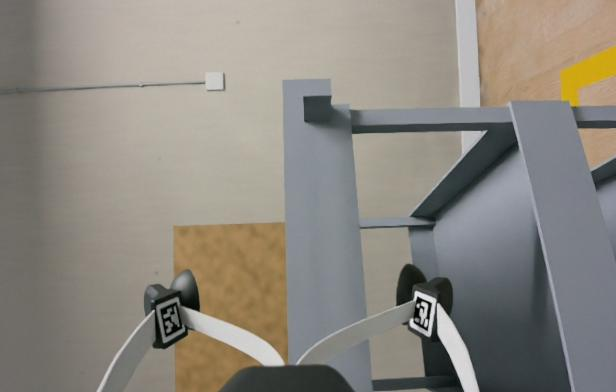

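move(
  r1={"base":{"translate_m":0.25},"pace":"slow","contact_limits":{"translate_m":0.2}},
  blocking=false,
)

wait(
  seconds=5,
)

move(
  r1={"joints":{"gripper_m":-0.02}},
  blocking=false,
)

wait(
  seconds=3,
  cameras=["r1_wrist_camera"],
)

move(
  r1={"base":{"translate_m":-0.12},"pace":"slow"},
  blocking=false,
)

wait(
  seconds=4,
  cameras=["r1_head_camera"],
)

Scene clock: 1271.07 s.
move: r1 moving
r1.base_odometry: x=-1.446 y=+1.302 heading=+0.796
r1.turned_by_wheels: +0.000
r1.turned_by_imu: +0.000
r1.base_tilt: forward=-1.6 right=+1.3
r1.lidar_m: 0.76 2.24 2.17 2.08 0.84 0.63 - 1.05 0.99 2.57 2.75 0.92
r1.base_status: translate_m moving
r1.joint_positions: lift_m=+0.680 arm_m=+0.200 wrist_yaw_rad=-0.002 wrist_pitch_rad=+0.003 wrist_roll_rad=+1.569 gripper_m=+0.100
r1.joint_status: not commanded
r1.measured_speeds: translate_m=+0.049 strafe_m=+0.000 rotate_rad=-0.001 lift_m=+0.000 arm_m=+0.000 wrist_yaw_rad=+0.000 wrist_pitch_rad=+0.000 wrist_roll_rad=+0.000
r1.motor_effort: lift_m=+14(14) arm_m=-3(4) wheel_0=+5(7) wheel_1=+4(5) wheel_2=-6(7)
r1.servo_current: wrist_yaw_rad=59(59) wrist_pitch_rad=46(46) wrist_roll_rad=52(59) gripper_m=39(46)
r1.contact_limits: translate_m 0.2
r1.hand_pose: x=+0.6591 y=-0.0879 z=+0.8577 quat_wxyz=(+0.708, +0.706, +0.000, -0.002) (m; r1's base frame)
r1.wrist_depth_mm: - - - - - 1576 1160 / - - - 466 - 1499 1229 / - - - 500 539 535 517 / - - - 430 - - 488 / - - 668 469 466 - - / - 190 216 392 193 - - / - 144 640 141 - - -
r2: as last shown
r2.lidar_m: 1.35 0.45 0.48 3.21 3.32 4.47 - 2.25 1.61 1.53 1.60 1.42
r2.motor_effort: lift_m=+21(21) arm_m=+13(13) wheel_0=+17(17) wheel_1=+4(5) wheel_2=-3(3)
r2.servo_current: wrist_yaw_rad=104(104) wrist_pitch_rad=33(46) wrist_roll_rad=33(52) gripper_m=111(117)
r2.wrist_depth_mm: - - 248 236 231 224 218 / - - 250 236 232 224 219 / - - 251 237 234 225 220 / - - 253 174 235 228 222 / - - 255 172 236 228 223 / - - 181 167 235 229 223 / - - 258 - 237 228 224
pictures: none

Scene clock: 1274.33 s.
earlier move: r1 done
r1.base_odometry: x=-1.280 y=+1.472 heading=+0.796
r1.turned_by_wheels: +0.000
r1.turned_by_imu: +0.000
r1.base_tilt: forward=-1.6 right=+1.3
r1.lidar_m: 0.54 0.60 2.15 2.06 1.20 0.86 0.98 1.16 1.26 2.65 2.74 0.68
r1.base_status: done
r1.joint_positions: lift_m=+0.680 arm_m=+0.200 wrist_yaw_rad=-0.002 wrist_pitch_rad=+0.003 wrist_roll_rad=+1.569 gripper_m=+0.100
r1.joint_status: not commanded
r1.measured_speeds: all 0
r1.motor_effort: lift_m=+14(14) arm_m=+4(4) wheel_0=+3(7) wheel_1=+2(6) wheel_2=-3(7)
r1.servo_current: wrist_yaw_rad=52(72) wrist_pitch_rad=46(52) wrist_roll_rad=52(72) gripper_m=39(46)
r1.contact_limits: translate_m 0.2
r1.hand_pose: x=+0.6591 y=-0.0879 z=+0.8577 quat_wxyz=(+0.708, +0.706, +0.000, -0.002) (m; r1's base frame)
r1.wrist_depth_mm: - - - 243 - 1537 1229 / - - - 225 304 310 314 / - - - - 281 - 1229 / - - - 204 262 - - / - 445 445 245 251 - - / - 433 439 181 211 - - / - 421 427 141 226 - -
r2.base_odometry: x=-3.308 y=+0.067 heading=-2.906
r2.turned_by_wheels: +0.000
r2.turned_by_imu: +0.000
r2.base_tilt: forward=-0.7 right=+0.0
r2.lidar_m: 1.34 0.45 0.46 3.21 3.34 4.47 - 2.26 1.59 1.51 1.62 1.40
r2.base_status: not commanded
r2.joint_positions: lift_m=+0.850 arm_m=+0.205 wrist_yaw_rad=+1.696 wrist_pitch_rad=+0.001 wrist_roll_rad=+0.000 gripper_m=-0.029
r2.joint_status: not commanded
r2.measured_speeds: all 0
r2.motor_effort: lift_m=+21(21) arm_m=+13(13) wheel_0=+16(17) wheel_1=+4(5) wheel_2=-3(3)
r2.servo_current: wrist_yaw_rad=91(104) wrist_pitch_rad=39(46) wrist_roll_rad=39(59) gripper_m=117(117)
r2.hand_pose: x=+0.4260 y=+0.2971 z=+1.0276 quat_wxyz=(+0.661, +0.000, +0.000, +0.750) (m; r2's base frame)
r2.wrist_depth_mm: - - 249 236 232 224 218 / - - 250 236 233 224 220 / - - 252 237 234 225 220 / - - 253 174 235 227 221 / - - 255 173 236 228 223 / - - 182 167 235 229 224 / - - 258 - 238 229 224
wait: 3.27 of 5 s (r1 has come to rest)
pictures: none

Scene clock: 1274.83 s.
move: r1 moving
r1.base_odometry: x=-1.280 y=+1.472 heading=+0.796
r1.turned_by_wheels: +0.000
r1.turned_by_imu: +0.000
r1.base_tilt: forward=-1.6 right=+1.3
r1.lidar_m: 0.53 0.60 2.14 2.07 1.19 0.88 0.93 1.13 1.23 2.64 2.71 0.68
r1.base_status: not commanded
r1.joint_positions: lift_m=+0.680 arm_m=+0.200 wrist_yaw_rad=-0.002 wrist_pitch_rad=+0.003 wrist_roll_rad=+1.569 gripper_m=+0.084
r1.joint_status: gripper_m moving
r1.measured_speeds: all 0
r1.motor_effort: lift_m=+14(14) arm_m=+4(4) wheel_0=+3(4) wheel_1=+2(2) wheel_2=-3(3)
r1.servo_current: wrist_yaw_rad=46(65) wrist_pitch_rad=39(52) wrist_roll_rad=46(52) gripper_m=91(98)
r1.contact_limits: translate_m 0.2
r1.hand_pose: x=+0.6591 y=-0.0879 z=+0.8577 quat_wxyz=(+0.708, +0.706, +0.000, -0.002) (m; r1's base frame)
r1.wrist_depth_mm: - - - 242 - 1499 1205 / - - - 224 306 314 315 / - - - 211 282 1499 1205 / - - - 202 260 - - / - 442 449 246 252 - - / - 436 215 183 197 - - / - 424 427 139 226 - -
r2: as last shown
r2.base_tilt: forward=-0.8 right=+0.0
r2.lidar_m: 1.35 0.44 0.48 3.21 3.32 4.45 - 2.23 1.60 1.54 1.60 1.41
r2.motor_effort: lift_m=+21(21) arm_m=+12(13) wheel_0=+16(16) wheel_1=+4(5) wheel_2=-3(3)
r2.servo_current: wrist_yaw_rad=98(98) wrist_pitch_rad=39(46) wrist_roll_rad=46(52) gripper_m=104(117)
r2.wrist_depth_mm: - - 248 235 232 223 218 / - - 251 237 233 224 220 / - - 252 238 234 225 221 / - - 253 174 234 228 221 / - - 254 173 236 228 222 / - - 182 167 234 229 224 / - - 257 - 237 228 225
pictures: none

Scene clock: 1276.27 s.
earlier move: r1 done
r1.base_odometry: x=-1.280 y=+1.472 heading=+0.796
r1.turned_by_wheels: +0.000
r1.turned_by_imu: +0.000
r1.base_tilt: forward=-1.6 right=+1.3
r1.lidar_m: 0.52 0.59 2.16 2.06 1.21 0.86 0.93 1.15 1.23 2.64 2.73 0.65
r1.base_status: not commanded
r1.joint_positions: lift_m=+0.680 arm_m=+0.200 wrist_yaw_rad=-0.002 wrist_pitch_rad=+0.004 wrist_roll_rad=+1.569 gripper_m=-0.019
r1.joint_status: all done
r1.measured_speeds: all 0
r1.motor_effort: lift_m=+14(14) arm_m=-4(4) wheel_0=+1(4) wheel_1=+1(2) wheel_2=+0(3)
r1.servo_current: wrist_yaw_rad=65(65) wrist_pitch_rad=46(52) wrist_roll_rad=59(59) gripper_m=65(137)
r1.contact_limits: translate_m 0.2
r1.hand_pose: x=+0.6591 y=-0.0879 z=+0.8574 quat_wxyz=(+0.708, +0.706, +0.001, -0.002) (m; r1's base frame)
r1.wrist_depth_mm: - - - 231 301 1366 1138 / - - - 214 296 303 312 / - - - 203 272 1499 1255 / - - - 252 257 - - / - 439 442 240 244 - - / - 433 208 186 182 - - / - 418 424 140 220 - -
r2.base_odometry: x=-3.308 y=+0.067 heading=-2.906
r2.turned_by_wheels: +0.000
r2.turned_by_imu: +0.000
r2.base_tilt: forward=-0.7 right=+0.1
r2.lidar_m: 1.35 0.42 0.46 3.21 3.34 4.50 - 2.24 1.61 1.52 1.60 1.42
r2.base_status: not commanded
r2.joint_positions: lift_m=+0.850 arm_m=+0.205 wrist_yaw_rad=+1.696 wrist_pitch_rad=+0.001 wrist_roll_rad=+0.000 gripper_m=-0.029
r2.joint_status: not commanded
r2.measured_speeds: all 0
r2.motor_effort: lift_m=+21(21) arm_m=+12(13) wheel_0=+16(17) wheel_1=+4(5) wheel_2=-2(3)
r2.servo_current: wrist_yaw_rad=85(104) wrist_pitch_rad=39(46) wrist_roll_rad=39(59) gripper_m=111(117)
r2.hand_pose: x=+0.4260 y=+0.2971 z=+1.0276 quat_wxyz=(+0.661, +0.000, +0.000, +0.750) (m; r2's base frame)
r2.wrist_depth_mm: - - 248 236 231 224 218 / - - 251 237 234 224 220 / - - 253 238 234 227 221 / - - 253 174 236 228 221 / - - 254 173 236 228 224 / - - 182 167 235 229 223 / - - 258 - 237 228 225
wait: 1.43 of 3 s (r1 has come to rest)
pictures: r1_wrist_camera
Images, in order (width x height): r1_wrist_camera 616x392.

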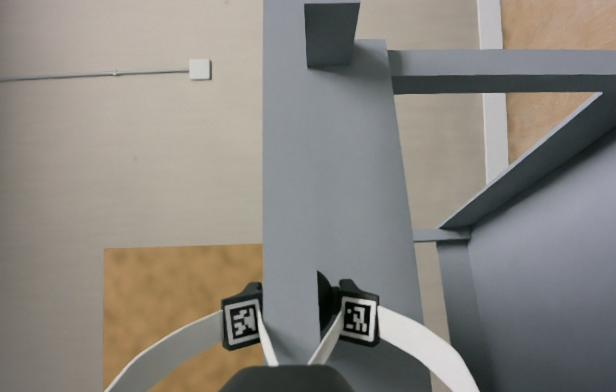

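Scene clock: 1276.77 s.
move: r1 moving
r1.base_odometry: x=-1.289 y=+1.463 heading=+0.796
r1.turned_by_wheels: +0.000
r1.turned_by_imu: +0.000
r1.base_tilt: forward=-1.5 right=+1.3
r1.lidar_m: 0.54 0.56 2.14 2.06 1.17 0.85 0.94 1.16 1.22 2.65 2.73 0.66
r1.base_status: translate_m moving
r1.joint_positions: lift_m=+0.680 arm_m=+0.200 wrist_yaw_rad=-0.002 wrist_pitch_rad=+0.004 wrist_roll_rad=+1.569 gripper_m=-0.019
r1.joint_status: not commanded
r1.measured_speeds: translate_m=-0.048 strafe_m=+0.000 rotate_rad=+0.000 lift_m=+0.000 arm_m=+0.000 wrist_yaw_rad=+0.000 wrist_pitch_rad=+0.000 wrist_roll_rad=+0.000
r1.motor_effort: lift_m=+14(14) arm_m=-4(4) wheel_0=-7(8) wheel_1=-5(6) wheel_2=+7(8)
r1.servo_current: wrist_yaw_rad=39(65) wrist_pitch_rad=39(46) wrist_roll_rad=33(65) gripper_m=65(72)
r1.hand_pose: x=+0.6591 y=-0.0879 z=+0.8574 quat_wxyz=(+0.708, +0.706, +0.001, -0.002) (m; r1's base frame)
r1.wrist_depth_mm: - - - 224 293 1397 1118 / - - - 211 286 301 317 / - - - 201 264 1537 - / - - - 250 256 - - / - 439 439 237 243 - - / - 433 206 186 181 - - / - 421 427 140 222 - -
r2: as last shown
r2.base_tilt: forward=-0.7 right=+0.0
r2.lidar_m: 1.34 0.45 0.49 3.22 3.32 4.50 - 2.25 1.62 1.53 1.60 1.39
r2.motor_effort: lift_m=+21(21) arm_m=+13(13) wheel_0=+17(17) wheel_1=+4(5) wheel_2=-3(3)
r2.servo_current: wrist_yaw_rad=91(98) wrist_pitch_rad=33(39) wrist_roll_rad=46(52) gripper_m=104(111)
r2.wrist_depth_mm: - - 249 235 231 224 218 / - - 250 236 233 224 219 / - - 252 238 234 225 220 / - - 255 174 236 229 221 / - - 254 173 236 228 222 / - - 182 167 235 229 224 / - - 256 - 237 228 225
pictures: none

Scene clock: 1278.77 s.
earlier move: r1 done
r1.base_odometry: x=-1.364 y=+1.386 heading=+0.797
r1.turned_by_wheels: +0.001
r1.turned_by_imu: +0.002
r1.base_tilt: forward=-1.6 right=+1.3
r1.lidar_m: 0.55 0.56 2.14 2.05 1.03 0.76 - 1.08 1.07 2.63 2.74 0.64
r1.base_status: done
r1.joint_positions: lift_m=+0.680 arm_m=+0.200 wrist_yaw_rad=+0.005 wrist_pitch_rad=+0.004 wrist_roll_rad=+1.569 gripper_m=-0.019
r1.joint_status: not commanded
r1.measured_speeds: all 0
r1.motor_effort: lift_m=+14(14) arm_m=-4(4) wheel_0=+2(8) wheel_1=-1(8) wheel_2=+8(14)
r1.servo_current: wrist_yaw_rad=46(72) wrist_pitch_rad=39(52) wrist_roll_rad=52(65) gripper_m=65(72)
r1.hand_pose: x=+0.6598 y=-0.0858 z=+0.8574 quat_wxyz=(+0.708, +0.706, +0.003, +0.001) (m; r1's base frame)
r1.wrist_depth_mm: - - - 208 277 285 1078 / - - - 203 270 303 1160 / - - - 253 258 1618 - / - - - 190 251 - - / - 436 439 237 241 - - / - 436 439 186 185 - - / - 145 186 142 225 - -
r2.base_odometry: x=-3.308 y=+0.067 heading=-2.906
r2.turned_by_wheels: +0.000
r2.turned_by_imu: +0.000
r2.base_tilt: forward=-0.7 right=+0.0
r2.lidar_m: 1.34 0.46 0.49 3.21 3.35 4.50 - 2.25 1.58 1.53 1.62 1.43
r2.base_status: not commanded
r2.joint_positions: lift_m=+0.850 arm_m=+0.205 wrist_yaw_rad=+1.696 wrist_pitch_rad=+0.001 wrist_roll_rad=+0.000 gripper_m=-0.029
r2.joint_status: not commanded
r2.measured_speeds: all 0
r2.motor_effort: lift_m=+21(21) arm_m=+13(13) wheel_0=+16(17) wheel_1=+4(5) wheel_2=-3(3)
r2.servo_current: wrist_yaw_rad=91(104) wrist_pitch_rad=39(46) wrist_roll_rad=46(59) gripper_m=111(117)
r2.hand_pose: x=+0.4260 y=+0.2971 z=+1.0276 quat_wxyz=(+0.661, +0.000, +0.000, +0.750) (m; r2's base frame)
r2.wrist_depth_mm: - - 248 234 230 224 217 / - - 250 236 232 224 219 / - - 252 237 234 225 221 / - - 253 174 234 228 221 / - - 254 173 236 229 223 / - - 181 167 234 229 224 / - - 258 - 237 228 224
wait: 2.00 of 4 s (r1 has come to rest)
pictures: r1_head_camera
Images, in order (width x height): r1_head_camera 420x560.

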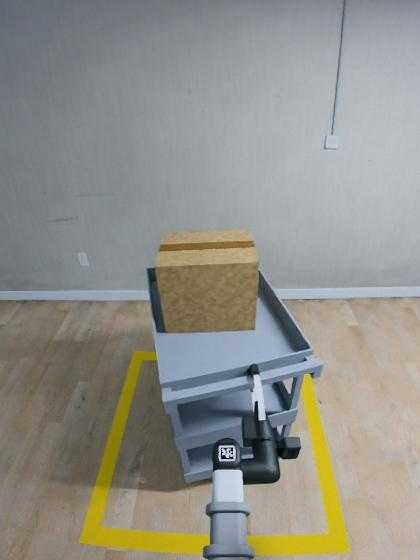

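move(
  r1={"joints":{"gripper_m":0.1}},
  blocking=false,
)

wait(
  seconds=2,
)

move(
  r1={"base":{"translate_m":-0.17},"pace":"slow","contact_limits":{"translate_m":0.2}},
  blocking=false,
)

wait(
  seconds=5,
  cameras=["r1_head_camera"],
)

zoom_image(
  camera="r1_head_camera",
  region=[70, 320, 350, 560],
)

Scene clock: 1285.03 s.
move: r1 moving
r1.base_odometry: x=-1.364 y=+1.386 heading=+0.797
r1.turned_by_wheels: +0.000
r1.turned_by_imu: -0.001
r1.base_tilt: forward=-1.6 right=+1.3
r1.lidar_m: 0.55 0.57 2.14 2.06 1.02 0.75 - 1.06 1.07 2.64 2.77 0.67
r1.base_status: not commanded
r1.joint_positions: lift_m=+0.680 arm_m=+0.200 wrist_yaw_rad=+0.005 wrist_pitch_rad=+0.004 wrist_roll_rad=+1.569 gripper_m=+0.005
r1.joint_status: gripper_m moving
r1.measured_speeds: translate_m=+0.000 strafe_m=+0.000 rotate_rad=-0.001 lift_m=+0.000 arm_m=+0.000 wrist_yaw_rad=+0.000 wrist_pitch_rad=+0.000 wrist_roll_rad=+0.000
r1.motor_effort: lift_m=+14(14) arm_m=-4(4) wheel_0=+2(2) wheel_1=-1(1) wheel_2=+5(8)
r1.servo_current: wrist_yaw_rad=59(65) wrist_pitch_rad=46(52) wrist_roll_rad=39(65) gripper_m=78(78)
r1.hand_pose: x=+0.6598 y=-0.0858 z=+0.8574 quat_wxyz=(+0.708, +0.706, +0.003, +0.001) (m; r1's base frame)
r1.wrist_depth_mm: - - - 211 283 289 1078 / - - - 204 273 298 1138 / - - - 256 262 1576 - / - - - 249 253 - - / - 439 442 241 243 - - / - 442 436 180 184 - - / - 436 184 152 224 - -
r2: as last shown
r2.base_tilt: forward=-0.8 right=+0.0
r2.lidar_m: 1.34 0.45 0.46 3.21 3.31 4.46 - 2.25 1.60 1.53 1.57 1.41
r2.motor_effort: lift_m=+21(21) arm_m=+12(13) wheel_0=+16(17) wheel_1=+4(4) wheel_2=-3(3)
r2.servo_current: wrist_yaw_rad=98(104) wrist_pitch_rad=39(46) wrist_roll_rad=46(59) gripper_m=104(117)
r2.wrist_depth_mm: - - 248 235 231 224 219 / - - 250 236 232 224 220 / - - 251 237 233 226 220 / - - 253 174 235 227 222 / - - 254 173 236 229 223 / - - 181 167 235 229 224 / - - 258 - 238 229 225
pictures: none

Scene clock: 1286.47 s.
earlier move: r1 done
r1.base_odometry: x=-1.364 y=+1.386 heading=+0.797
r1.turned_by_wheels: +0.000
r1.turned_by_imu: +0.000
r1.base_tilt: forward=-1.6 right=+1.3
r1.lidar_m: 0.56 0.56 2.14 2.07 0.99 0.75 - 1.05 1.05 2.62 2.76 0.67
r1.base_status: not commanded
r1.joint_positions: lift_m=+0.680 arm_m=+0.200 wrist_yaw_rad=+0.003 wrist_pitch_rad=+0.003 wrist_roll_rad=+1.569 gripper_m=+0.100
r1.joint_status: all done
r1.measured_speeds: all 0
r1.motor_effort: lift_m=+14(14) arm_m=+0(4) wheel_0=+2(3) wheel_1=-1(1) wheel_2=+1(8)
r1.servo_current: wrist_yaw_rad=46(65) wrist_pitch_rad=46(52) wrist_roll_rad=52(78) gripper_m=39(104)
r1.hand_pose: x=+0.6595 y=-0.0867 z=+0.8576 quat_wxyz=(+0.708, +0.706, +0.002, +0.000) (m; r1's base frame)
r1.wrist_depth_mm: - - - 235 - 1537 1182 / - - - 223 296 300 303 / - - - 212 278 1576 1205 / - - - 204 263 - - / - 445 452 251 255 - - / - 439 445 191 197 - - / - 163 439 141 236 - -
r2.base_odometry: x=-3.308 y=+0.067 heading=-2.906
r2.turned_by_wheels: +0.000
r2.turned_by_imu: +0.000
r2.base_tilt: forward=-0.7 right=+0.1
r2.lidar_m: 1.36 0.44 0.48 3.23 3.33 4.47 - 2.22 1.61 1.53 1.59 1.43
r2.base_status: not commanded
r2.joint_positions: lift_m=+0.850 arm_m=+0.205 wrist_yaw_rad=+1.696 wrist_pitch_rad=+0.001 wrist_roll_rad=+0.000 gripper_m=-0.029
r2.joint_status: not commanded
r2.measured_speeds: all 0
r2.motor_effort: lift_m=+21(21) arm_m=+13(13) wheel_0=+16(17) wheel_1=+4(5) wheel_2=-3(3)
r2.servo_current: wrist_yaw_rad=98(111) wrist_pitch_rad=39(46) wrist_roll_rad=59(59) gripper_m=117(117)
r2.hand_pose: x=+0.4260 y=+0.2971 z=+1.0276 quat_wxyz=(+0.661, +0.000, +0.000, +0.750) (m; r2's base frame)
r2.wrist_depth_mm: - - 248 235 232 223 217 / - - 251 236 234 225 219 / - - 252 237 233 226 220 / - - 254 174 235 227 221 / - - 254 172 236 229 224 / - - 182 167 235 229 223 / - - 258 - 236 229 224
wait: 1.43 of 2 s (r1 has come to rest)
pictures: none

Scene clock: 1286.97 s.
move: r1 moving
r1.base_odometry: x=-1.373 y=+1.377 heading=+0.796
r1.turned_by_wheels: +0.000
r1.turned_by_imu: +0.000
r1.base_tilt: forward=-1.5 right=+1.3
r1.lidar_m: 0.55 0.58 2.15 2.05 1.00 0.74 - 1.08 1.06 2.64 2.76 0.65
r1.base_status: translate_m moving
r1.joint_positions: lift_m=+0.680 arm_m=+0.200 wrist_yaw_rad=+0.003 wrist_pitch_rad=+0.003 wrist_roll_rad=+1.569 gripper_m=+0.100
r1.joint_status: not commanded
r1.measured_speeds: translate_m=-0.049 strafe_m=+0.000 rotate_rad=+0.001 lift_m=+0.000 arm_m=+0.000 wrist_yaw_rad=+0.000 wrist_pitch_rad=+0.000 wrist_roll_rad=+0.000
r1.motor_effort: lift_m=+14(14) arm_m=+2(2) wheel_0=-4(7) wheel_1=-5(7) wheel_2=+6(6)
r1.servo_current: wrist_yaw_rad=52(59) wrist_pitch_rad=46(46) wrist_roll_rad=46(65) gripper_m=39(46)
r1.contact_limits: translate_m 0.2
r1.hand_pose: x=+0.6595 y=-0.0867 z=+0.8576 quat_wxyz=(+0.708, +0.706, +0.002, +0.000) (m; r1's base frame)
r1.wrist_depth_mm: - - - 244 - 1499 1205 / - - - 233 306 312 314 / - - - 222 289 1618 1205 / - - - - 277 - - / - 455 459 207 264 - - / - 452 455 252 198 - - / - 163 452 144 245 - -
r2: as last shown
r2.lidar_m: 1.33 0.44 0.47 3.20 3.34 4.49 - 2.24 1.59 1.53 1.59 1.41
r2.motor_effort: lift_m=+21(21) arm_m=+12(13) wheel_0=+16(17) wheel_1=+4(5) wheel_2=-3(3)
r2.servo_current: wrist_yaw_rad=104(104) wrist_pitch_rad=39(46) wrist_roll_rad=39(52) gripper_m=111(111)
r2.wrist_depth_mm: - - 248 235 232 224 217 / - - 250 236 232 225 219 / - - 251 238 234 226 221 / - - 253 174 235 227 221 / - - 254 172 236 228 223 / - - 182 167 234 229 223 / - - 259 - 237 228 224
pictures: none

Scene clock: 1289.43 s.
earlier move: r1 done
r1.base_odometry: x=-1.483 y=+1.265 heading=+0.796
r1.turned_by_wheels: +0.000
r1.turned_by_imu: +0.000
r1.base_tilt: forward=-1.6 right=+1.3
r1.lidar_m: 0.72 2.33 2.15 2.09 0.79 0.59 - 1.01 0.95 2.36 2.76 0.82
r1.base_status: done
r1.joint_positions: lift_m=+0.680 arm_m=+0.200 wrist_yaw_rad=+0.003 wrist_pitch_rad=+0.003 wrist_roll_rad=+1.569 gripper_m=+0.100
r1.joint_status: not commanded
r1.measured_speeds: all 0
r1.motor_effort: lift_m=+14(15) arm_m=+4(4) wheel_0=-3(7) wheel_1=-2(7) wheel_2=+1(8)
r1.servo_current: wrist_yaw_rad=59(65) wrist_pitch_rad=33(52) wrist_roll_rad=65(65) gripper_m=33(46)
r1.contact_limits: translate_m 0.2
r1.hand_pose: x=+0.6595 y=-0.0867 z=+0.8576 quat_wxyz=(+0.708, +0.706, +0.002, +0.000) (m; r1's base frame)
r1.wrist_depth_mm: - - - - - 1618 1205 / - - - 404 - 1618 1281 / - - - 392 469 473 - / - - - 375 - - - / - - 621 364 421 - - / - 192 215 349 193 - - / - 144 609 144 - - -
r2.base_odometry: x=-3.308 y=+0.067 heading=-2.906
r2.turned_by_wheels: +0.000
r2.turned_by_imu: +0.000
r2.base_tilt: forward=-0.7 right=+0.0
r2.lidar_m: 1.35 0.41 0.48 3.22 3.33 4.50 - 2.21 1.63 1.52 1.57 1.42
r2.base_status: not commanded
r2.joint_positions: lift_m=+0.850 arm_m=+0.205 wrist_yaw_rad=+1.696 wrist_pitch_rad=+0.001 wrist_roll_rad=+0.000 gripper_m=-0.029
r2.joint_status: not commanded
r2.measured_speeds: all 0
r2.motor_effort: lift_m=+21(21) arm_m=+13(13) wheel_0=+16(17) wheel_1=+4(5) wheel_2=-2(3)
r2.servo_current: wrist_yaw_rad=91(104) wrist_pitch_rad=39(46) wrist_roll_rad=33(65) gripper_m=104(117)
r2.hand_pose: x=+0.4260 y=+0.2971 z=+1.0276 quat_wxyz=(+0.661, +0.000, +0.000, +0.750) (m; r2's base frame)
r2.wrist_depth_mm: - - 249 236 231 222 217 / - - 250 237 232 224 219 / - - 252 238 234 226 221 / - - 253 174 234 227 221 / - - 254 173 236 228 222 / - - 182 167 234 229 223 / - - 258 - 237 229 225
wait: 2.47 of 5 s (r1 has come to rest)
pictures: r1_head_camera
Images, in order (width x height): r1_head_camera 420x560.

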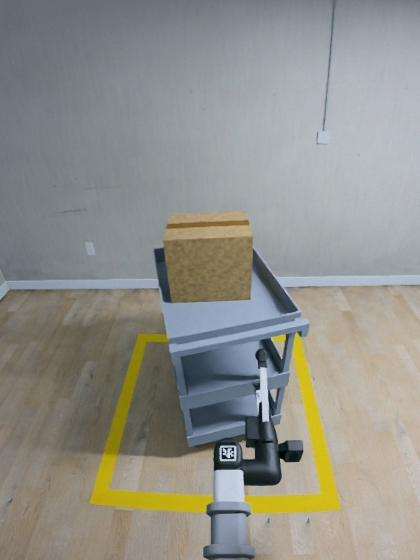

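Scaled by 1.800 from the camera's 420x560 image, which has a finer 600x800 frame.

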